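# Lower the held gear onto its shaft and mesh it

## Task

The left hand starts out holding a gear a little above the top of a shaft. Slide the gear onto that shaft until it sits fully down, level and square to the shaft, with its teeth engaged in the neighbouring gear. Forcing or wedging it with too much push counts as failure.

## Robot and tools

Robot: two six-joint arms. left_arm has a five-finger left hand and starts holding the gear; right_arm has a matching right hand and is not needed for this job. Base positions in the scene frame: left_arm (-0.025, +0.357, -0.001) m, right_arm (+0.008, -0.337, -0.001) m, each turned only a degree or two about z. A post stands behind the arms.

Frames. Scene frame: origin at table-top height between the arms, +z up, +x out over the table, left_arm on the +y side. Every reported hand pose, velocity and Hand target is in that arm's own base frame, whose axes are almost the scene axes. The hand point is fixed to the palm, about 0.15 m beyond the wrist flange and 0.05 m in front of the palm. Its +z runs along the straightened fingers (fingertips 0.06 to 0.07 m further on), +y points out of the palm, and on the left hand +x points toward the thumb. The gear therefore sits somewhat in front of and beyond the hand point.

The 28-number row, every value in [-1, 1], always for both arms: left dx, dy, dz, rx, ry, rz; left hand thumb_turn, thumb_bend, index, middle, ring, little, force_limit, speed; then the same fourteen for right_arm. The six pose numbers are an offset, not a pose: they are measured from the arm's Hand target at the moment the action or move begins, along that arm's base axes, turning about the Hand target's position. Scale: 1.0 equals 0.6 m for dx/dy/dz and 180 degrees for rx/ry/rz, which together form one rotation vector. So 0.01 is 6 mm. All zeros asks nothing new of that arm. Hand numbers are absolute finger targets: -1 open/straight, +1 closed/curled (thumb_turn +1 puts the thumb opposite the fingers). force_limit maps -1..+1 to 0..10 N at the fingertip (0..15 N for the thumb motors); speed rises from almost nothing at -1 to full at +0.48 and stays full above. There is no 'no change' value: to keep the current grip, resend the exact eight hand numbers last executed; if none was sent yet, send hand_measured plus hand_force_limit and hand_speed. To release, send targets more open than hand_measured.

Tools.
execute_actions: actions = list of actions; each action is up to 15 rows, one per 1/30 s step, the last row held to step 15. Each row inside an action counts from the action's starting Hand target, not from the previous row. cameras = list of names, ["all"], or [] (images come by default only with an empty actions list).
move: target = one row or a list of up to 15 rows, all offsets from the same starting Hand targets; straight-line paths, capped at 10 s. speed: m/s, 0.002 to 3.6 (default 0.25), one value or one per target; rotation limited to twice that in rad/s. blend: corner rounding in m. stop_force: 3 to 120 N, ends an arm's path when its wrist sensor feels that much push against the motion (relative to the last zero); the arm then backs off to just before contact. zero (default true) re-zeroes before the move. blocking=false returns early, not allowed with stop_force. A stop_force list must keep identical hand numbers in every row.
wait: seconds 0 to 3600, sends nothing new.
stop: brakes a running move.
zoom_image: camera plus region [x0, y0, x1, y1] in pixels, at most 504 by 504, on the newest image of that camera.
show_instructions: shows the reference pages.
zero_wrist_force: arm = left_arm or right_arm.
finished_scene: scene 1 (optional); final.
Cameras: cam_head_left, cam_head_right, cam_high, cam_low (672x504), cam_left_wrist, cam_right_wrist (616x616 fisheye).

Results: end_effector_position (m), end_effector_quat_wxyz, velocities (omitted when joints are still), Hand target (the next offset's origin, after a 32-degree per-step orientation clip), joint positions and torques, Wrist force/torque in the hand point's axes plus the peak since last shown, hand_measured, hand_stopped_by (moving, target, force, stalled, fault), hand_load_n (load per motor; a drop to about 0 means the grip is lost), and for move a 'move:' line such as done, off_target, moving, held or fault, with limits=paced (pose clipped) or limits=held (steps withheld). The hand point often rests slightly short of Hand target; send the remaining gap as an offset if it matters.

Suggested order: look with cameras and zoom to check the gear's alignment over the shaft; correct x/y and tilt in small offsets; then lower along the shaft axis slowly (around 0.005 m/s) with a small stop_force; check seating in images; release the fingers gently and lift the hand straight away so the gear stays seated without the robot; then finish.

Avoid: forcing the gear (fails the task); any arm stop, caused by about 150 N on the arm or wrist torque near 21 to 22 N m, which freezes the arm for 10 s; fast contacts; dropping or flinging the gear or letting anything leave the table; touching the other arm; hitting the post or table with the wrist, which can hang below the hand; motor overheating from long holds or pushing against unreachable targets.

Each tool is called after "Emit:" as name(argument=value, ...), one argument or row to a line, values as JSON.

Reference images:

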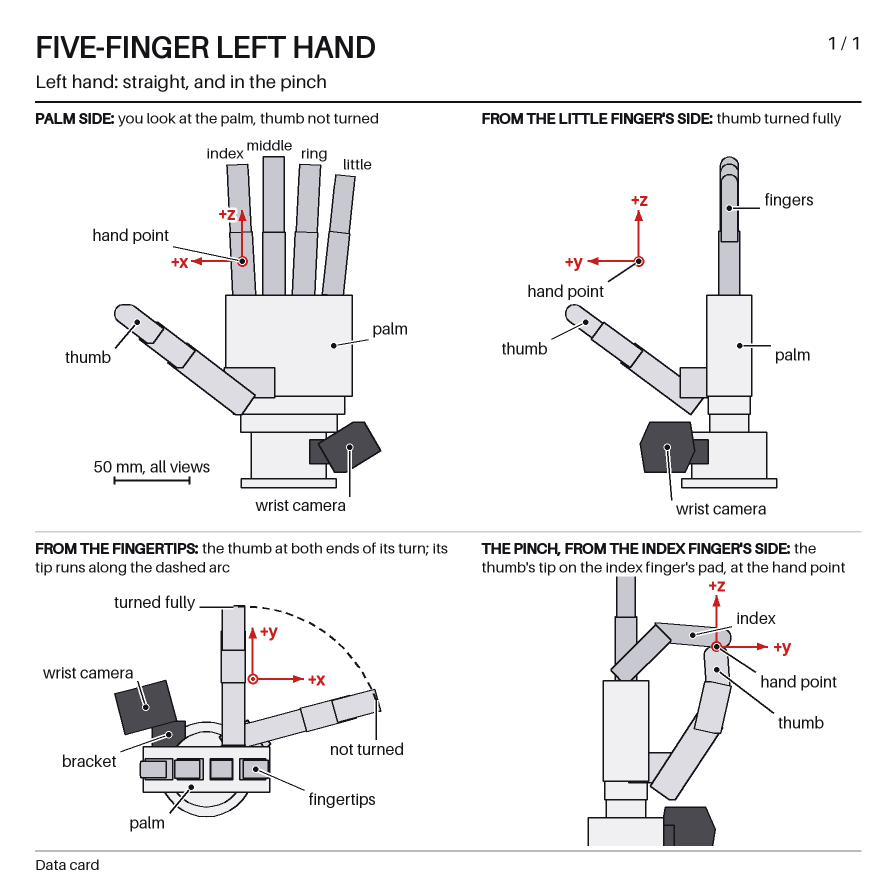

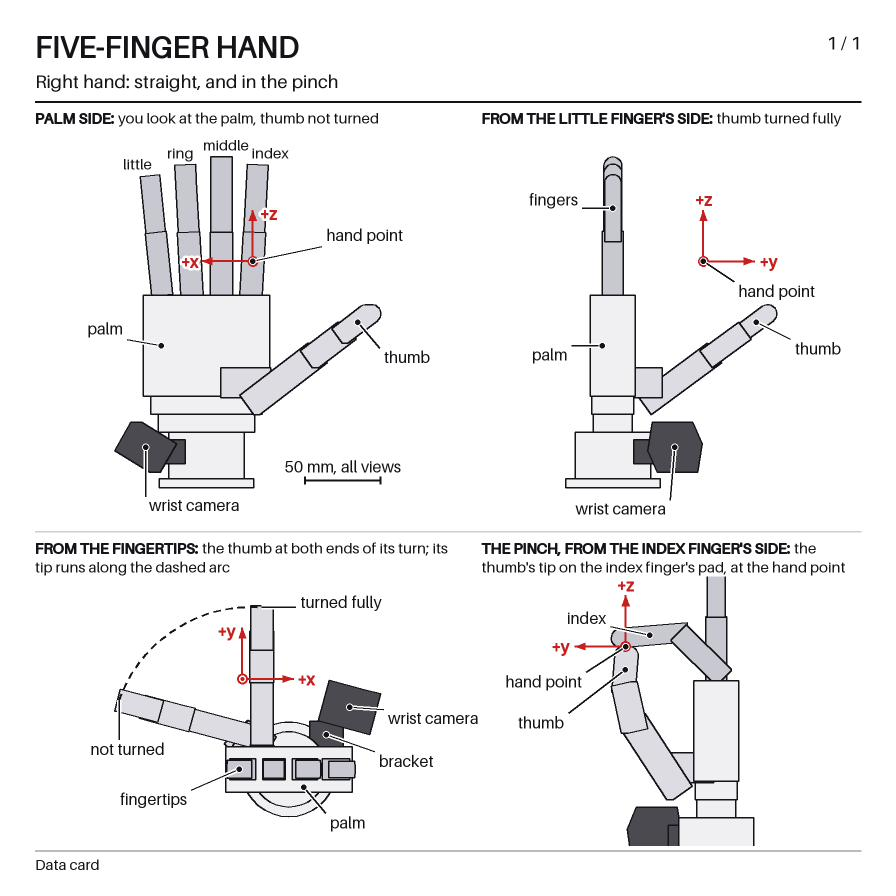

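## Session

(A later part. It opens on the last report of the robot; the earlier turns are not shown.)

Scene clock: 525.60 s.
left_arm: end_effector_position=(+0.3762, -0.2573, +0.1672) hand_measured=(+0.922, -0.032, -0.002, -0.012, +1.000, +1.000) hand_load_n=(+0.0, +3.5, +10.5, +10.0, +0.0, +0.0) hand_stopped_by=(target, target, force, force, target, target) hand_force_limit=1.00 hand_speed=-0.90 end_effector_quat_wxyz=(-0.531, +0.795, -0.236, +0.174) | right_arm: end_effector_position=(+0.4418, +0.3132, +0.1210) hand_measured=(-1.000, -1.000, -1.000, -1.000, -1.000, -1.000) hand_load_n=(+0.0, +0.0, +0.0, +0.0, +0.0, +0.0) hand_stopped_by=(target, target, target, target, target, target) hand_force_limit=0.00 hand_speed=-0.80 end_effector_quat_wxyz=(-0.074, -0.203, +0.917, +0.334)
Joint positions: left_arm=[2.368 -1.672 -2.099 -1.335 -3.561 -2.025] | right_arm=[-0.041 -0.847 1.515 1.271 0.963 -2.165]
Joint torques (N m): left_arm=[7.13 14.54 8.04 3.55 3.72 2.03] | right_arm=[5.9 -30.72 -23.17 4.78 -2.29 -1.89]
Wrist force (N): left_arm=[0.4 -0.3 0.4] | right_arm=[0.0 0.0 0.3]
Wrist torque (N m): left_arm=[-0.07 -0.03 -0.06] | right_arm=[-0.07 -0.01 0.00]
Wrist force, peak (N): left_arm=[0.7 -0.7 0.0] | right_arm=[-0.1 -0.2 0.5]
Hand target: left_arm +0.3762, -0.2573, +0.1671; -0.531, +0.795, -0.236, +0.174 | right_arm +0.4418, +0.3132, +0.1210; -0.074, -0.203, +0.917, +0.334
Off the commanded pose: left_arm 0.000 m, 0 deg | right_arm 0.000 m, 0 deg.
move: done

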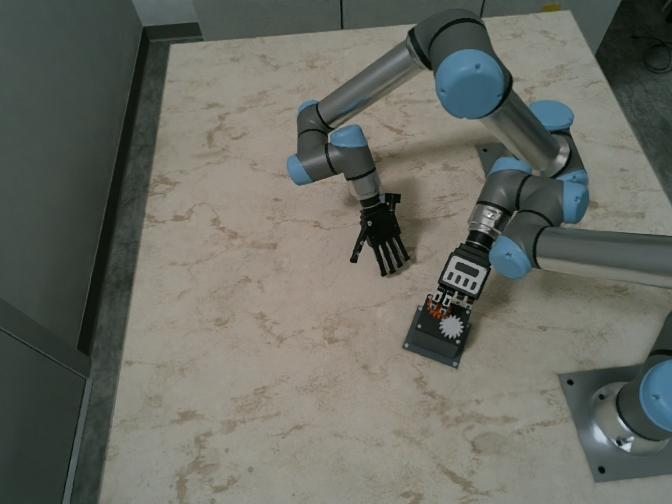

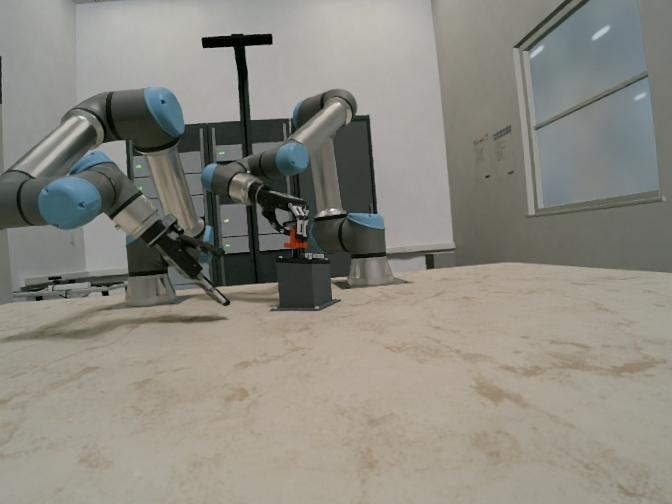

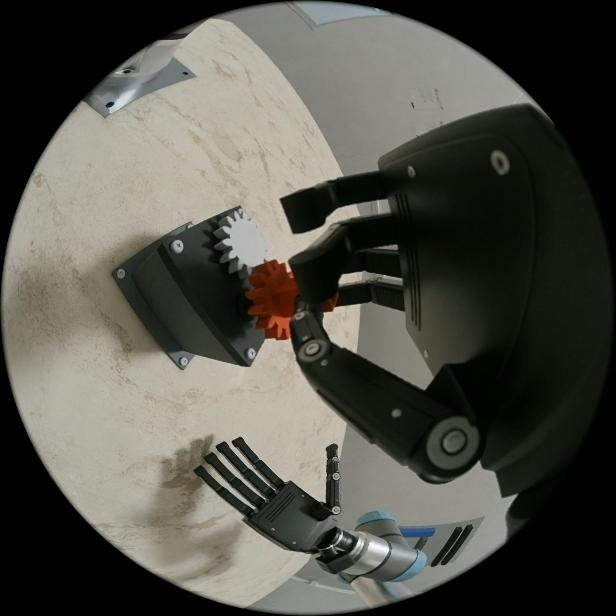

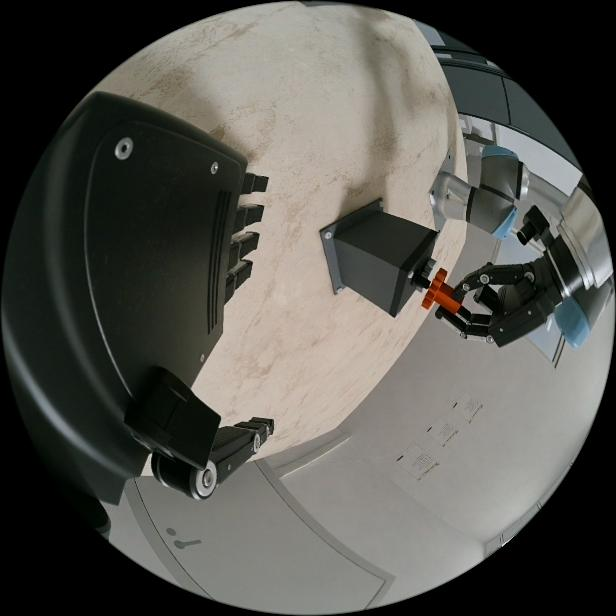

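Emit:
move(
  target=[-0.0003,-0.0063,0.0075,0.0007,-0.0057,-0.0528,0.922,-0.032,-0.002,-0.012,1,1,1,-0.9,0,0,0,0,0,0,-1,-1,-1,-1,-1,-1,0,-0.8],
  speed=0.04,
  cameras=["cam_high","cam_low","cam_left_wrist","cam_right_wrist"],
)

Emit:
zoom_image(
  camera="cam_low",
  region=[275, 225, 320, 270],
)

Emit:
zoom_image(
  camera="cam_high",
  region=[422, 288, 462, 328],
)

Emit:
zoom_image(
  camera="cam_right_wrist",
  region=[410, 257, 460, 307],
)

Emit:
zoom_image(
  camera="cam_left_wrist",
  region=[210, 220, 310, 320],
)

Scene clock: 601.80 s.
left_arm: end_effector_position=(+0.3760, -0.2611, +0.1717) hand_measured=(+0.922, -0.032, -0.002, -0.012, +1.000, +1.000) hand_load_n=(+0.0, +3.5, +10.5, +10.0, +0.0, +0.0) hand_stopped_by=(target, target, force, force, target, target) hand_force_limit=1.00 hand_speed=-0.90 end_effector_quat_wxyz=(-0.518, +0.771, -0.296, +0.224) | right_arm: end_effector_position=(+0.4418, +0.3132, +0.1210) hand_measured=(-1.000, -1.000, -1.000, -1.000, -1.000, -1.000) hand_load_n=(+0.0, +0.0, +0.0, +0.0, +0.0, +0.0) hand_stopped_by=(target, target, target, target, target, target) hand_force_limit=0.00 hand_speed=-0.80 end_effector_quat_wxyz=(-0.074, -0.203, +0.917, +0.334)
Joint positions: left_arm=[2.362 -1.647 -2.246 -0.831 -3.514 -1.624] | right_arm=[-0.041 -0.847 1.515 1.271 0.963 -2.165]
Joint torques (N m): left_arm=[7.25 12.6 7.79 4.38 0.57 1.92] | right_arm=[5.43 -30.15 -23.57 4.65 -2.4 -1.92]
Motor temperatures (°C): left_arm=[26 42 33 39 42 36] | right_arm=[37 36 38 38 32 35]
Wrist force (N): left_arm=[0.4 -0.5 -0.4] | right_arm=[-0.1 -0.2 0.4]
Wrist torque (N m): left_arm=[-0.04 -0.06 -0.04] | right_arm=[-0.09 0.01 -0.01]
Wrist force, peak (N): left_arm=[0.4 -0.5 -0.4] | right_arm=[-0.1 0.0 0.6]
Hand target: left_arm +0.3760, -0.2611, +0.1716; -0.518, +0.771, -0.297, +0.224 | right_arm +0.4418, +0.3132, +0.1210; -0.074, -0.203, +0.917, +0.334
Off the commanded pose: left_arm 0.000 m, 0 deg | right_arm 0.000 m, 0 deg.
move: done

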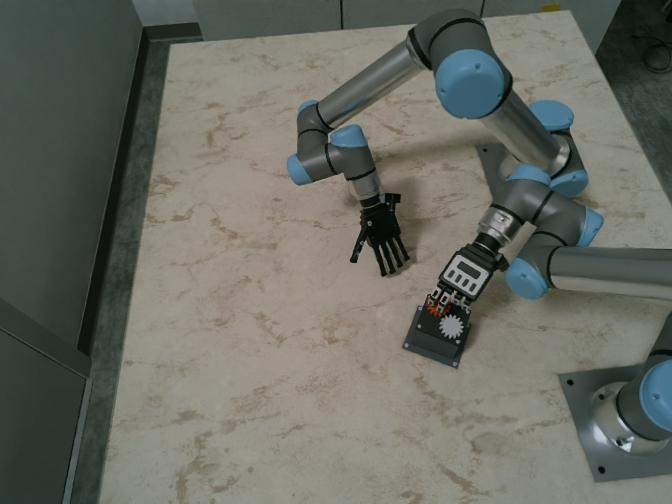

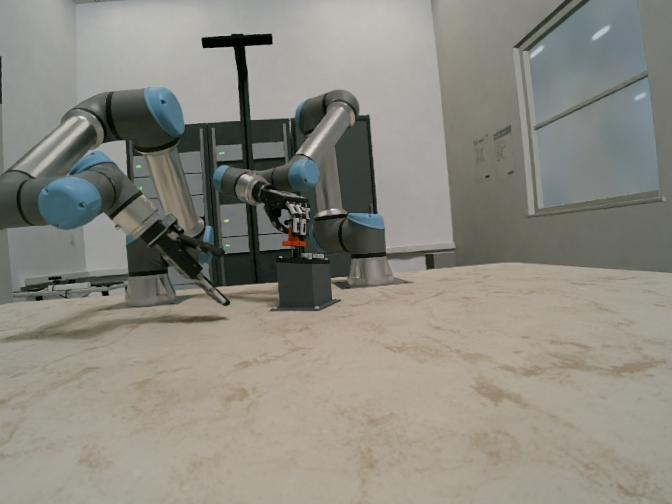

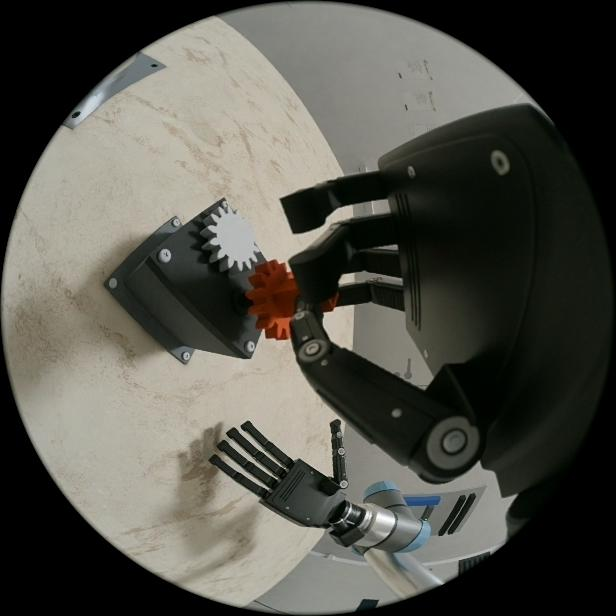

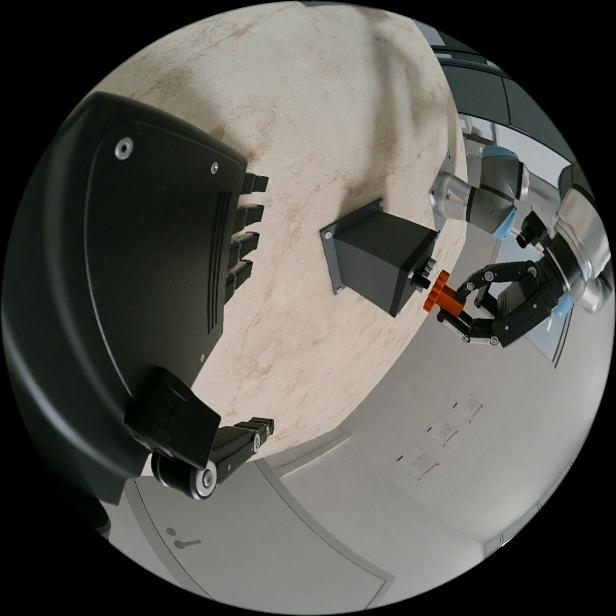

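Scaled by 11.200 from the camera's image (finer frame: 960x720).

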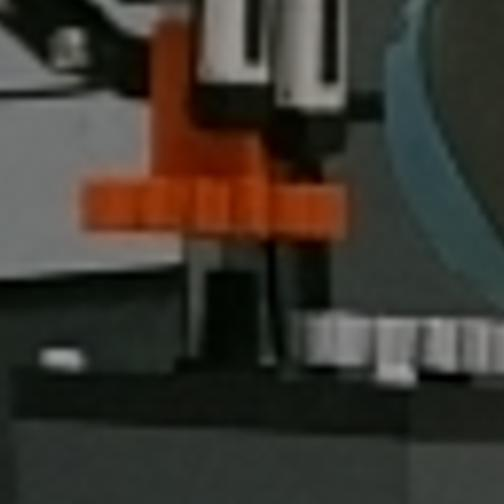

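Scaled by 12.600 from the camera's image (finer frame: 960x720).

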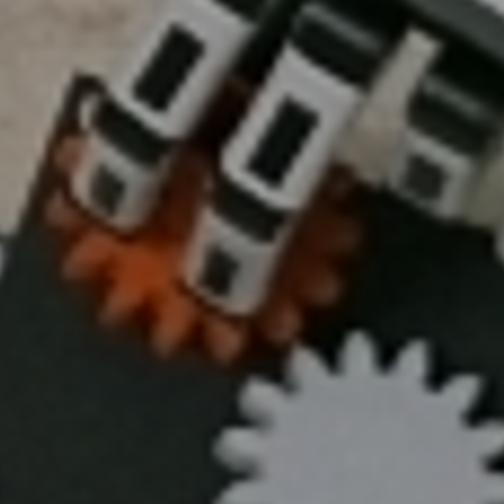

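Scaled by 10.080 from the camera's image (finer frame: 880x880).

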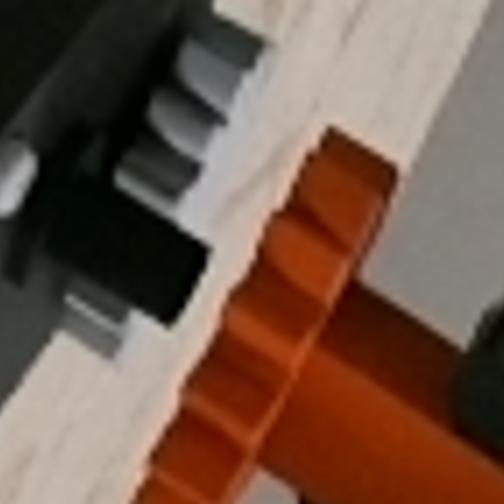

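Scaled by 5.040 from the camera's image (finer frame: 880x880).

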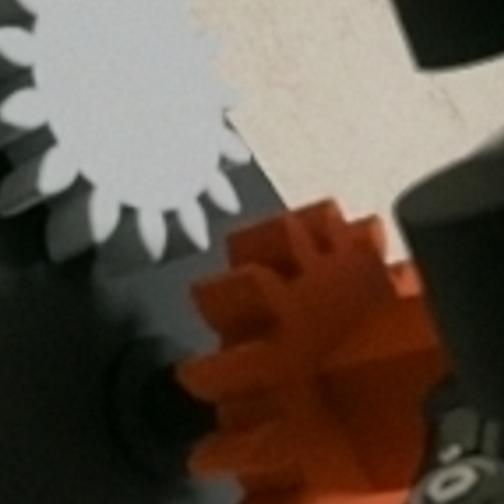

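Emit:
zoom_image(
  camera="cam_right_wrist",
  region=[418, 262, 463, 317],
)

Scaled by 9.164 from the camera's image (finer frame: 880x880).

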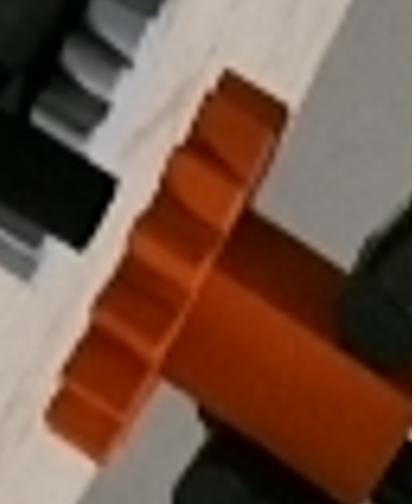

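Emit:
move(
  target=[-0.00225,0.00517,-0.00667,0,0,0,0.922,-0.032,-0.002,-0.012,1,1,1,-0.9,0,0,0,0,0,0,-1,-1,-1,-1,-1,-1,0,-0.8],
  speed=0.03,
  cameras=["cam_high","cam_low","cam_left_wrist","cam_right_wrist"],
)

Emit:
zoom_image(
  camera="cam_low",
  region=[275, 225, 320, 270],
)

Emit:
zoom_image(
  camera="cam_high",
  region=[422, 288, 462, 328],
)

Emit:
zoom_image(
  camera="cam_right_wrist",
  region=[412, 262, 457, 317],
)

Scene clock: 624.33 s.
left_arm: end_effector_position=(+0.3747, -0.2580, +0.1677) hand_measured=(+0.922, -0.032, -0.002, -0.012, +1.000, +1.000) hand_load_n=(+0.0, +3.5, +10.5, +10.0, +0.0, +0.0) hand_stopped_by=(target, target, force, force, target, target) hand_force_limit=1.00 hand_speed=-0.90 end_effector_quat_wxyz=(-0.518, +0.771, -0.296, +0.224) | right_arm: end_effector_position=(+0.4418, +0.3132, +0.1210) hand_measured=(-1.000, -1.000, -1.000, -1.000, -1.000, -1.000) hand_load_n=(+0.0, +0.0, +0.0, +0.0, +0.0, +0.0) hand_stopped_by=(target, target, target, target, target, target) hand_force_limit=0.00 hand_speed=-0.80 end_effector_quat_wxyz=(-0.074, -0.203, +0.917, +0.334)
Joint positions: left_arm=[2.365 -1.649 -2.26 -0.806 -3.514 -1.614] | right_arm=[-0.041 -0.847 1.515 1.271 0.963 -2.165]
Joint torques (N m): left_arm=[6.67 12.23 6.98 4.24 -0.31 1.82] | right_arm=[4.71 -30.44 -23.22 4.62 -2.36 -1.99]
Wrist force (N): left_arm=[0.4 -0.3 0.0] | right_arm=[0.0 -0.1 0.4]
Wrist torque (N m): left_arm=[-0.03 -0.03 -0.04] | right_arm=[-0.08 -0.01 -0.01]
Wrist force, peak (N): left_arm=[0.7 -0.5 0.0] | right_arm=[-0.2 -0.2 0.6]
Hand target: left_arm +0.3747, -0.2580, +0.1676; -0.518, +0.771, -0.297, +0.224 | right_arm +0.4418, +0.3132, +0.1210; -0.074, -0.203, +0.917, +0.334
Off the commanded pose: left_arm 0.000 m, 0 deg | right_arm 0.000 m, 0 deg.
move: done

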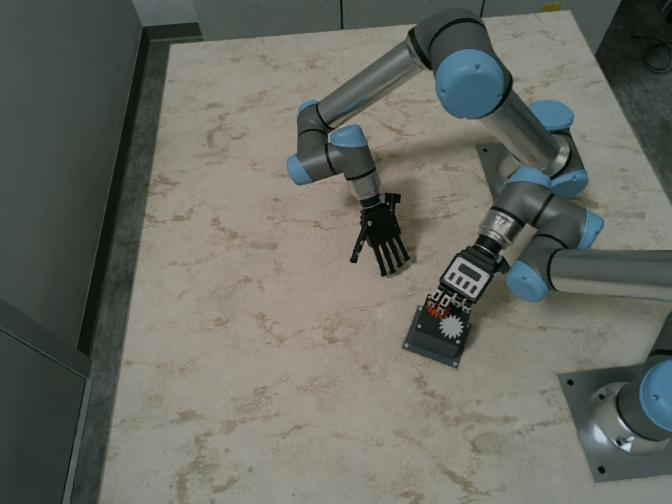

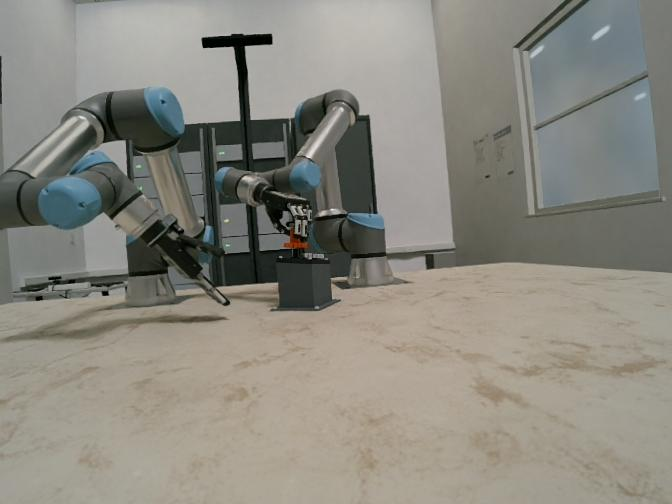

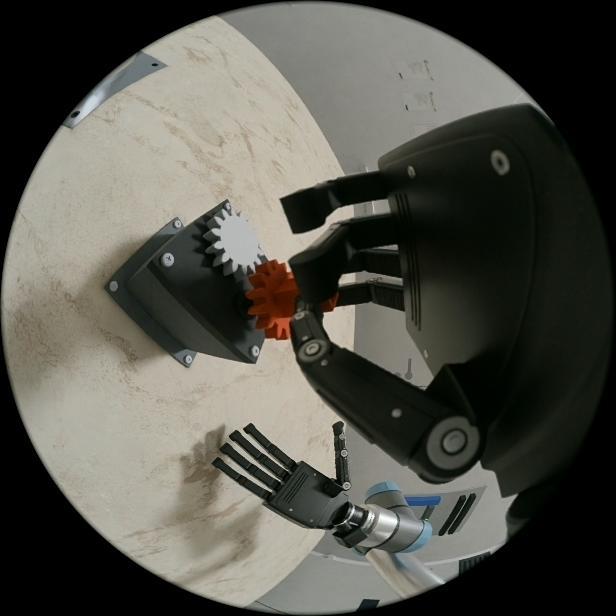

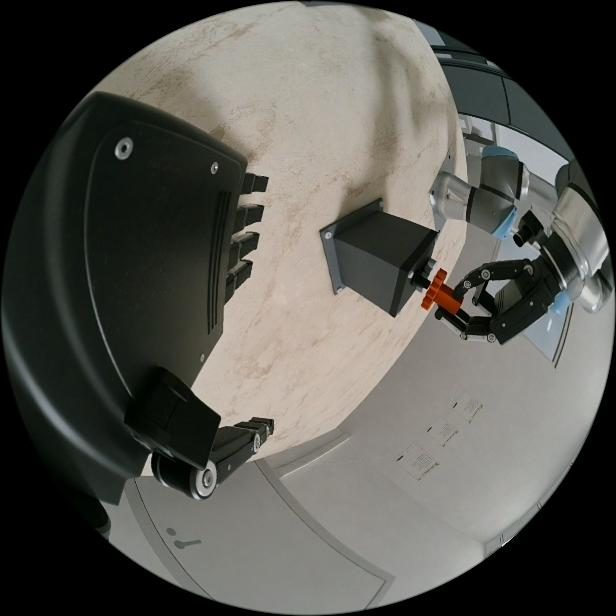

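Scaled by 11.200 from the camera's image (finer frame: 960x720).

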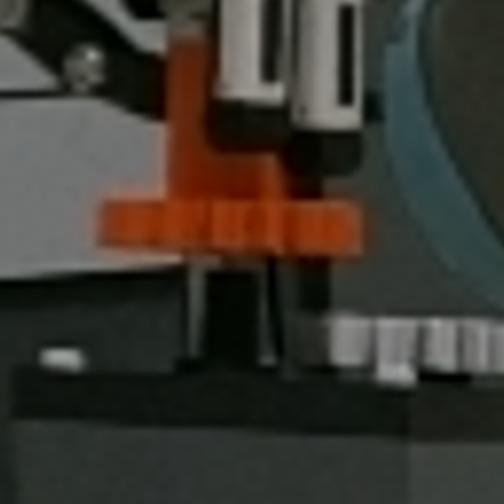

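Scaled by 12.600 from the camera's image (finer frame: 960x720).

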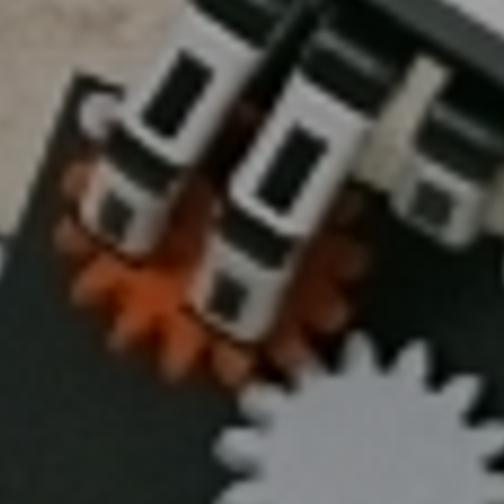

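Scaled by 9.164 from the camera's image (finer frame: 880x880).

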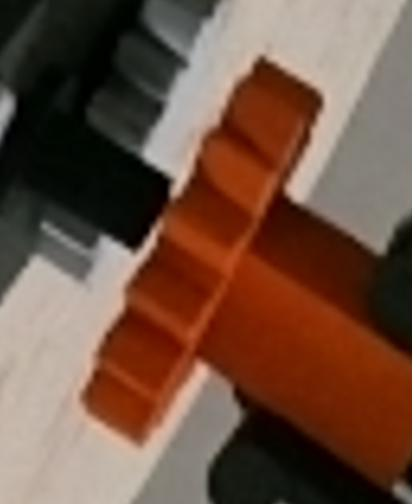

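Emit:
move(
  target=[0.00013,-0.00108,-0.01,0,0,0,0.922,-0.032,-0.002,-0.012,1,1,1,-0.9,0,0,0,0,0,0,-1,-1,-1,-1,-1,-1,0,-0.8],
  speed=0.006,
  stop_force=4,
  cameras=["cam_high","cam_low","cam_left_wrist","cam_right_wrist"],
)

Emit:
zoom_image(
  camera="cam_low",
  region=[275, 225, 320, 270],
)

Emit:
zoom_image(
  camera="cam_right_wrist",
  region=[402, 257, 457, 312],
)

Scene clock: 639.00 s.
left_arm: end_effector_position=(+0.3747, -0.2586, +0.1616) hand_measured=(+0.922, -0.032, -0.002, -0.012, +1.000, +1.000) hand_load_n=(+0.0, +3.0, +10.5, +10.0, +0.0, +0.0) hand_stopped_by=(target, target, force, force, target, target) hand_force_limit=1.00 hand_speed=-0.90 end_effector_quat_wxyz=(-0.518, +0.771, -0.297, +0.224) | right_arm: end_effector_position=(+0.4418, +0.3132, +0.1210) hand_measured=(-1.000, -1.000, -1.000, -1.000, -1.000, -1.000) hand_load_n=(+0.0, +0.0, +0.0, +0.0, +0.0, +0.0) hand_stopped_by=(target, target, target, target, target, target) hand_force_limit=0.00 hand_speed=-0.80 end_effector_quat_wxyz=(-0.074, -0.203, +0.917, +0.334)
Joint positions: left_arm=[2.364 -1.663 -2.266 -0.789 -3.514 -1.617] | right_arm=[-0.041 -0.847 1.515 1.271 0.963 -2.165]
Joint torques (N m): left_arm=[-7.55 12.55 7.41 4.53 -0.27 -0.78] | right_arm=[4.77 -30.88 -22.2 4.63 -2.31 -1.96]
Wrist force (N): left_arm=[-1.2 -0.7 0.4] | right_arm=[-0.1 -0.2 0.4]
Wrist torque (N m): left_arm=[-0.04 0.06 -0.03] | right_arm=[-0.10 0.00 -0.01]
Wrist force, peak (N): left_arm=[-0.9 -2.4 0.0] | right_arm=[-0.1 -0.3 0.5]
Hand target: left_arm +0.3747, -0.2586, +0.1616; -0.518, +0.771, -0.297, +0.224 | right_arm +0.4418, +0.3132, +0.1210; -0.074, -0.203, +0.917, +0.334
Off the commanded pose: left_arm 0.000 m, 0 deg | right_arm 0.000 m, 0 deg.
move: done

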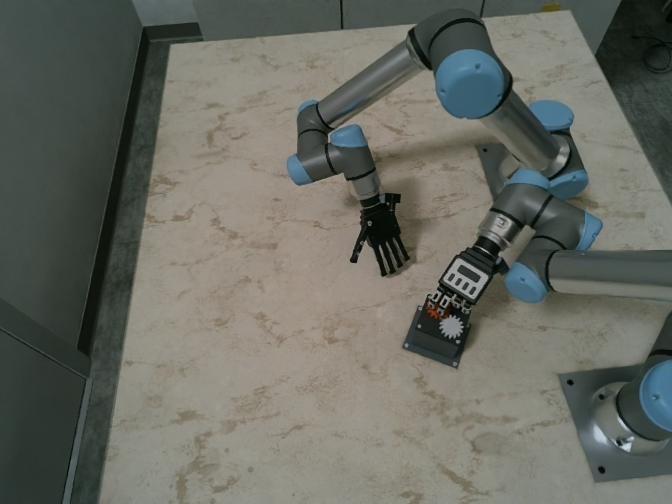

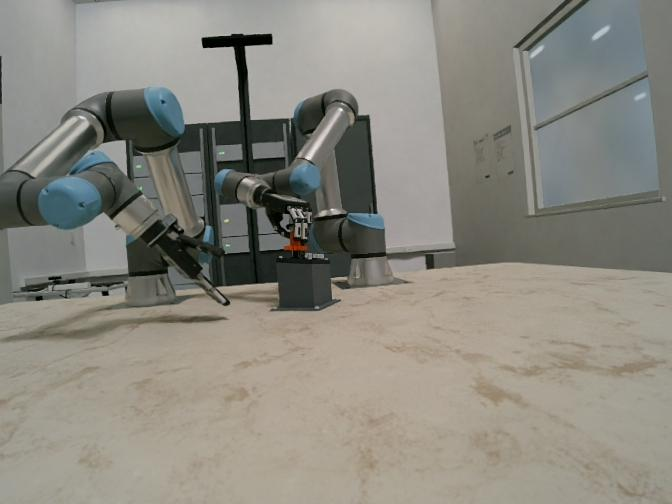

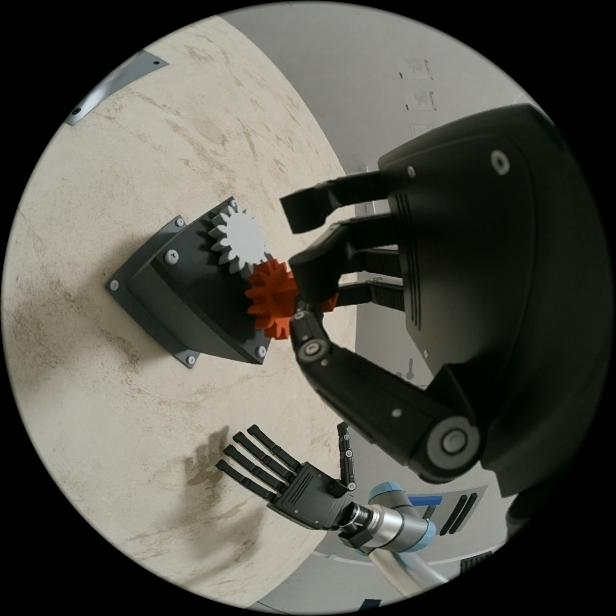

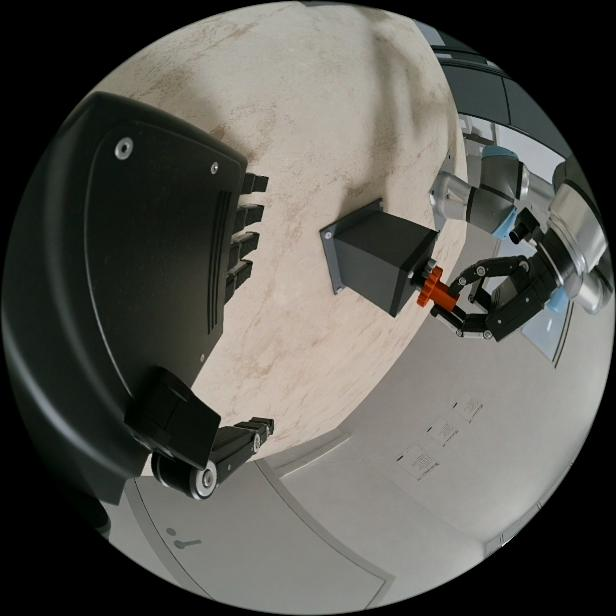

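Scaled by 11.200 from the camera's image (finer frame: 960x720).

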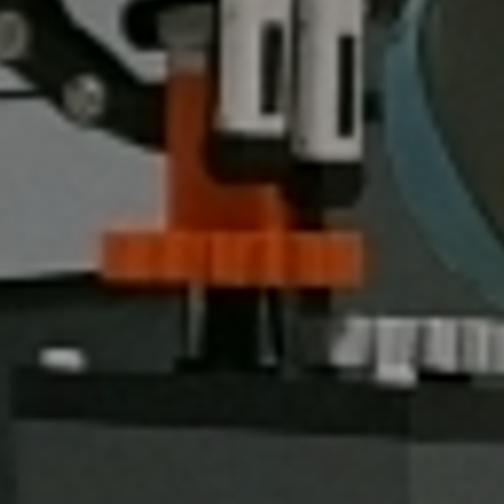

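Scaled by 9.164 from the camera's image (finer frame: 880x880).

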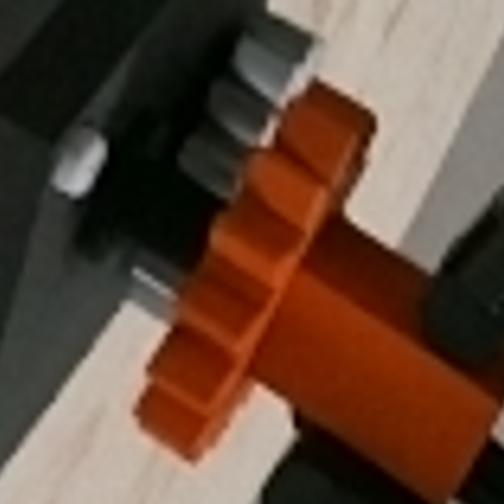

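Emit:
move(
  target=[0.0001,-0.00072,-0.00667,0,0,0,0.922,-0.032,-0.002,-0.012,1,1,1,-0.9,0,0,0,0,0,0,-1,-1,-1,-1,-1,-1,0,-0.8],
  speed=0.006,
  stop_force=5,
  cameras=["cam_high","cam_low","cam_left_wrist","cam_right_wrist"],
)

Emit:
zoom_image(
  camera="cam_low",
  region=[275, 225, 320, 270],
)

Emit:
zoom_image(
  camera="cam_high",
  region=[422, 288, 462, 328],
)

Emit:
zoom_image(
  camera="cam_left_wrist",
  region=[210, 220, 310, 320],
)

Scene clock: 646.00 s.
left_arm: end_effector_position=(+0.3748, -0.2591, +0.1576) hand_measured=(+0.922, -0.032, -0.002, -0.012, +1.000, +1.000) hand_load_n=(+0.0, +3.5, +10.5, +10.0, +0.0, +0.0) hand_stopped_by=(target, target, force, force, target, target) hand_force_limit=1.00 hand_speed=-0.90 end_effector_quat_wxyz=(-0.518, +0.771, -0.297, +0.224) | right_arm: end_effector_position=(+0.4418, +0.3132, +0.1210) hand_measured=(-1.000, -1.000, -1.000, -1.000, -1.000, -1.000) hand_load_n=(+0.0, +0.0, +0.0, +0.0, +0.0, +0.0) hand_stopped_by=(target, target, target, target, target, target) hand_force_limit=0.00 hand_speed=-0.80 end_effector_quat_wxyz=(-0.074, -0.203, +0.917, +0.334)
Joint positions: left_arm=[2.364 -1.672 -2.269 -0.778 -3.514 -1.619] | right_arm=[-0.041 -0.847 1.515 1.271 0.963 -2.165]
Joint torques (N m): left_arm=[-7.13 12.78 6.99 4.47 -0.36 -0.77] | right_arm=[4.46 -31 -22.67 4.53 -2.24 -1.88]
Wrist force (N): left_arm=[-0.6 -0.4 0.2] | right_arm=[-0.1 -0.1 0.4]
Wrist torque (N m): left_arm=[0.00 0.02 -0.04] | right_arm=[-0.09 0.00 -0.01]
Wrist force, peak (N): left_arm=[-1.4 -0.8 0.3] | right_arm=[-0.4 -0.3 0.5]
Hand target: left_arm +0.3748, -0.2591, +0.1576; -0.518, +0.771, -0.297, +0.224 | right_arm +0.4418, +0.3132, +0.1210; -0.074, -0.203, +0.917, +0.334
Off the commanded pose: left_arm 0.000 m, 0 deg | right_arm 0.000 m, 0 deg.
move: done

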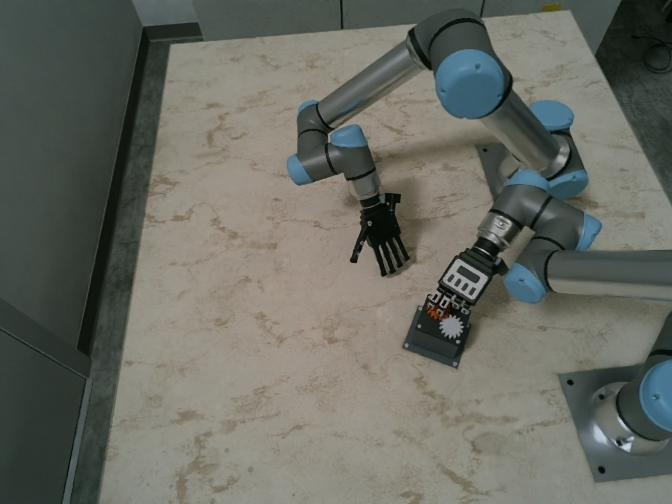

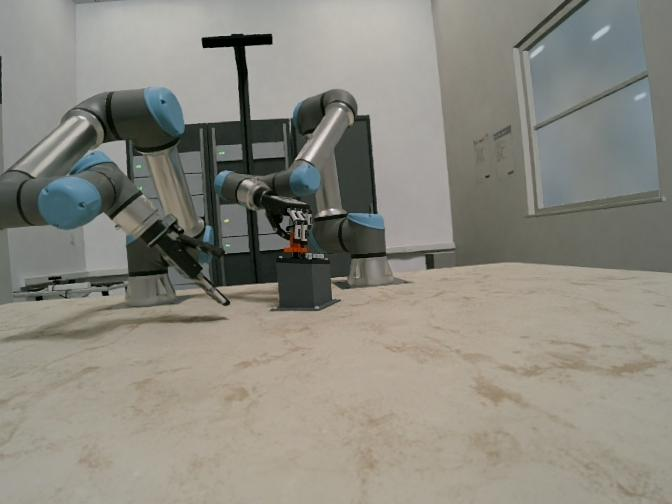

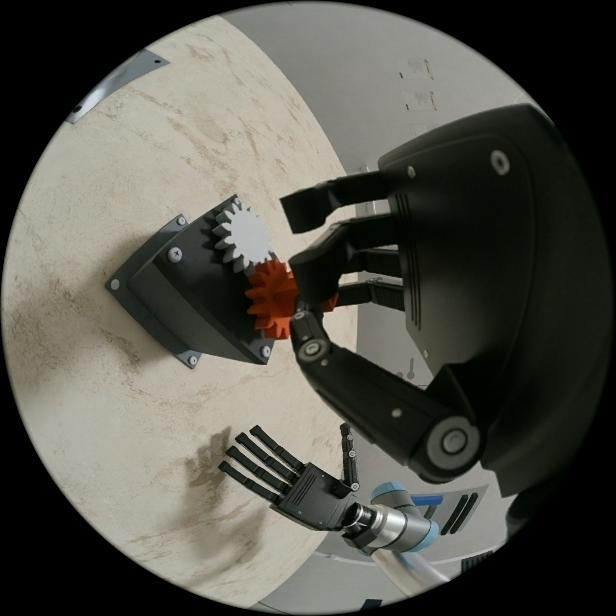

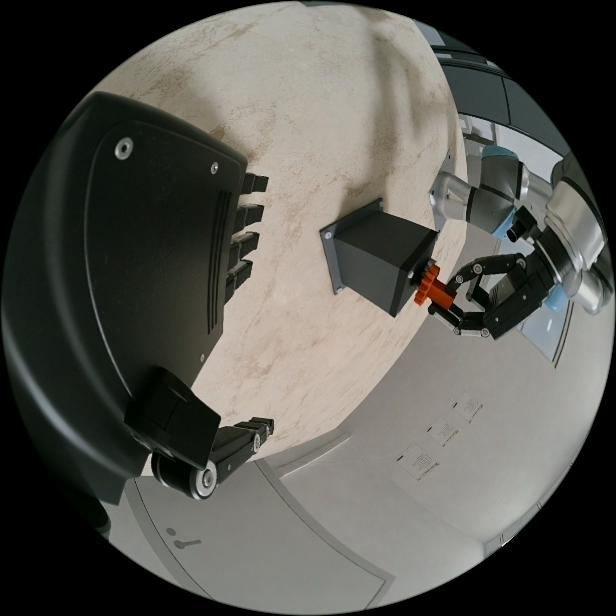

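Scaled by 11.200 from the camera's image (finer frame: 960x720).

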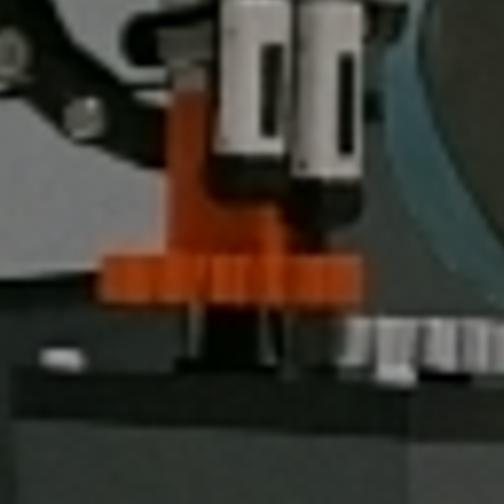

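Scaled by 12.600 from the camera's image (finer frame: 960x720).

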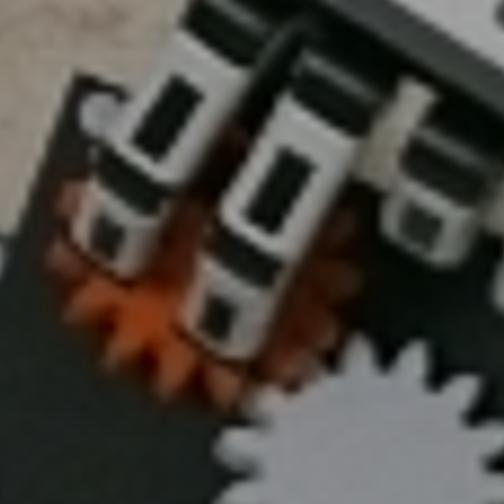

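Scaled by 5.040 from the camera's image (finer frame: 880x880).

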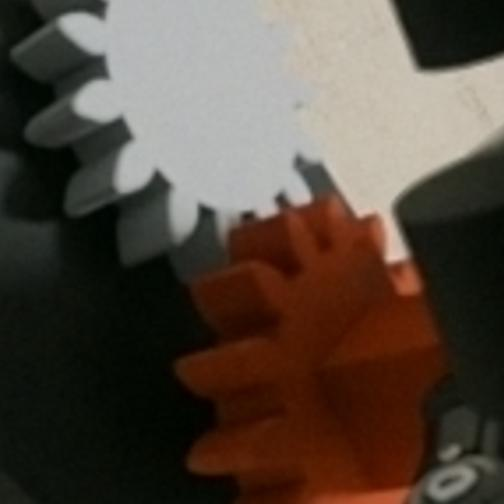

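Emit:
move(
  target=[0.0001,-0.00072,-0.00667,0,0,0,0.922,-0.032,-0.002,-0.012,1,1,1,-0.9,0,0,0,0,0,0,-1,-1,-1,-1,-1,-1,0,-0.8],
  speed=0.005,
  stop_force=4,
  zero=false,
  cameras=["cam_high","cam_low","cam_left_wrist","cam_right_wrist"],
)

Emit:
zoom_image(
  camera="cam_low",
  region=[275, 225, 320, 270],
)

Emit:
zoom_image(
  camera="cam_high",
  region=[422, 288, 462, 328],
)

Emit:
zoom_image(
  camera="cam_left_wrist",
  region=[210, 220, 310, 320],
)

Emit:
zoom_image(
  camera="cam_right_wrist",
  region=[402, 257, 457, 312],
)

Scene clock: 656.73 s.
left_arm: end_effector_position=(+0.3748, -0.2595, +0.1536) hand_measured=(+0.922, -0.032, -0.002, -0.012, +1.000, +1.000) hand_load_n=(+0.0, +4.5, +10.0, +9.0, +0.0, +0.0) hand_stopped_by=(target, target, force, force, target, target) hand_force_limit=1.00 hand_speed=-0.90 end_effector_quat_wxyz=(-0.518, +0.771, -0.297, +0.224) | right_arm: end_effector_position=(+0.4418, +0.3132, +0.1210) hand_measured=(-1.000, -1.000, -1.000, -1.000, -1.000, -1.000) hand_load_n=(+0.0, +0.0, +0.0, +0.0, +0.0, +0.0) hand_stopped_by=(target, target, target, target, target, target) hand_force_limit=0.00 hand_speed=-0.80 end_effector_quat_wxyz=(-0.074, -0.203, +0.917, +0.334)
Joint positions: left_arm=[2.363 -1.682 -2.272 -0.767 -3.514 -1.62] | right_arm=[-0.041 -0.847 1.515 1.271 0.963 -2.165]
Joint torques (N m): left_arm=[-7.21 13.09 6.71 4.34 -0.37 -0.97] | right_arm=[3.65 -30.58 -22.87 4.57 -2.34 -1.93]
Wrist force (N): left_arm=[0.1 -0.4 0.6] | right_arm=[0.0 -0.2 0.3]
Wrist torque (N m): left_arm=[-0.01 -0.02 -0.03] | right_arm=[-0.08 -0.01 0.00]
Wrist force, peak (N): left_arm=[1.2 -4.9 -1.2] | right_arm=[0.0 -0.3 0.6]
Hand target: left_arm +0.3748, -0.2595, +0.1536; -0.518, +0.771, -0.297, +0.224 | right_arm +0.4418, +0.3132, +0.1210; -0.074, -0.203, +0.917, +0.334
Off the commanded pose: left_arm 0.000 m, 0 deg | right_arm 0.000 m, 0 deg.
move: done

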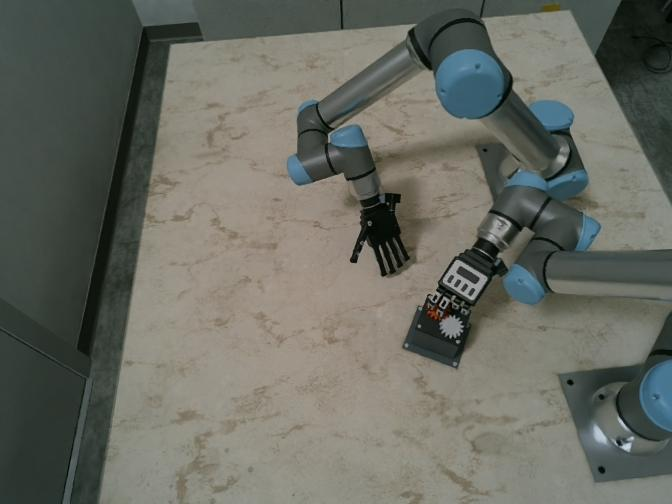

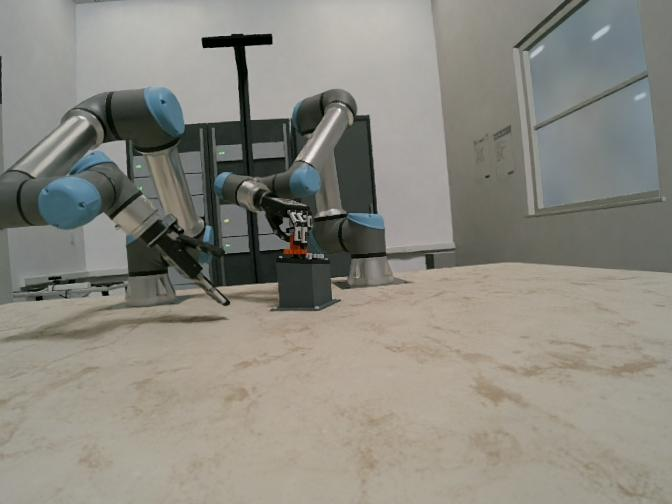

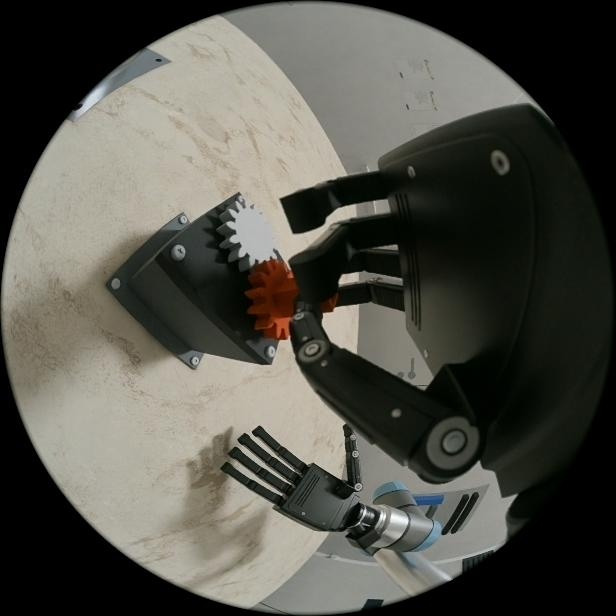

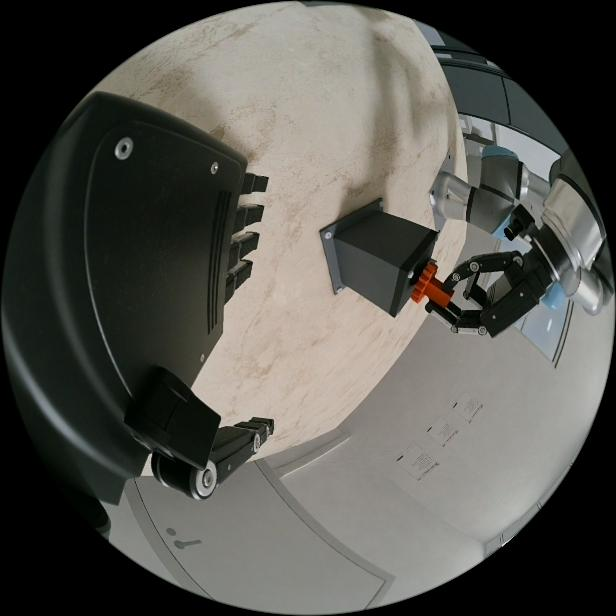

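Scaled by 11.200 from the camera's image (finer frame: 960x720).

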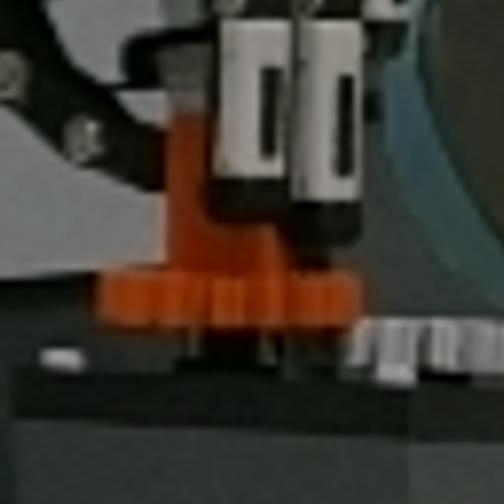

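Scaled by 12.600 from the camera's image (finer frame: 960x720).

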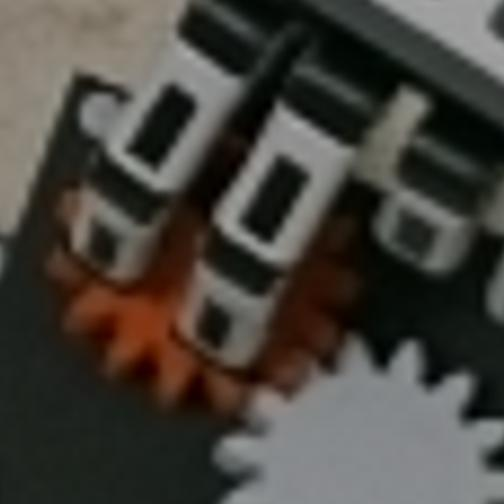

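Scaled by 5.040 from the camera's image (finer frame: 880x880).

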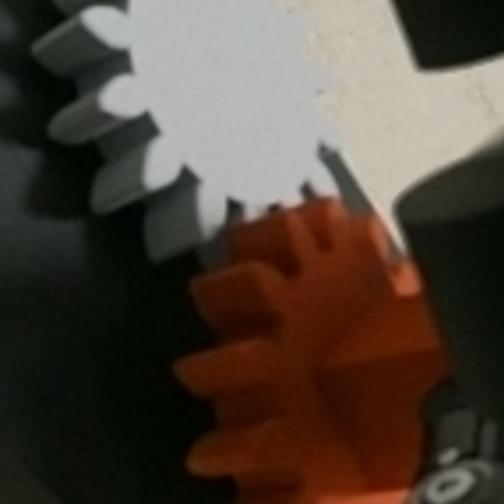

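Scaled by 9.164 from the camera's image (finer frame: 880x880).

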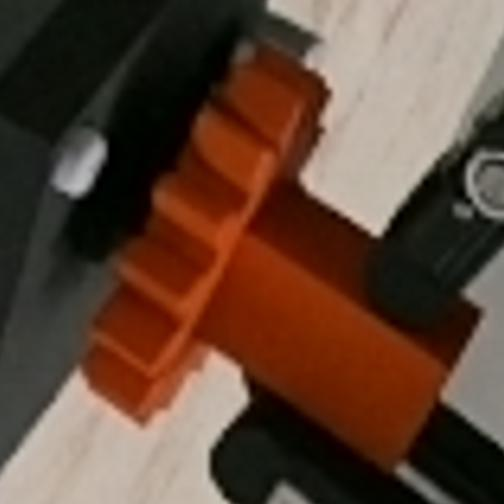

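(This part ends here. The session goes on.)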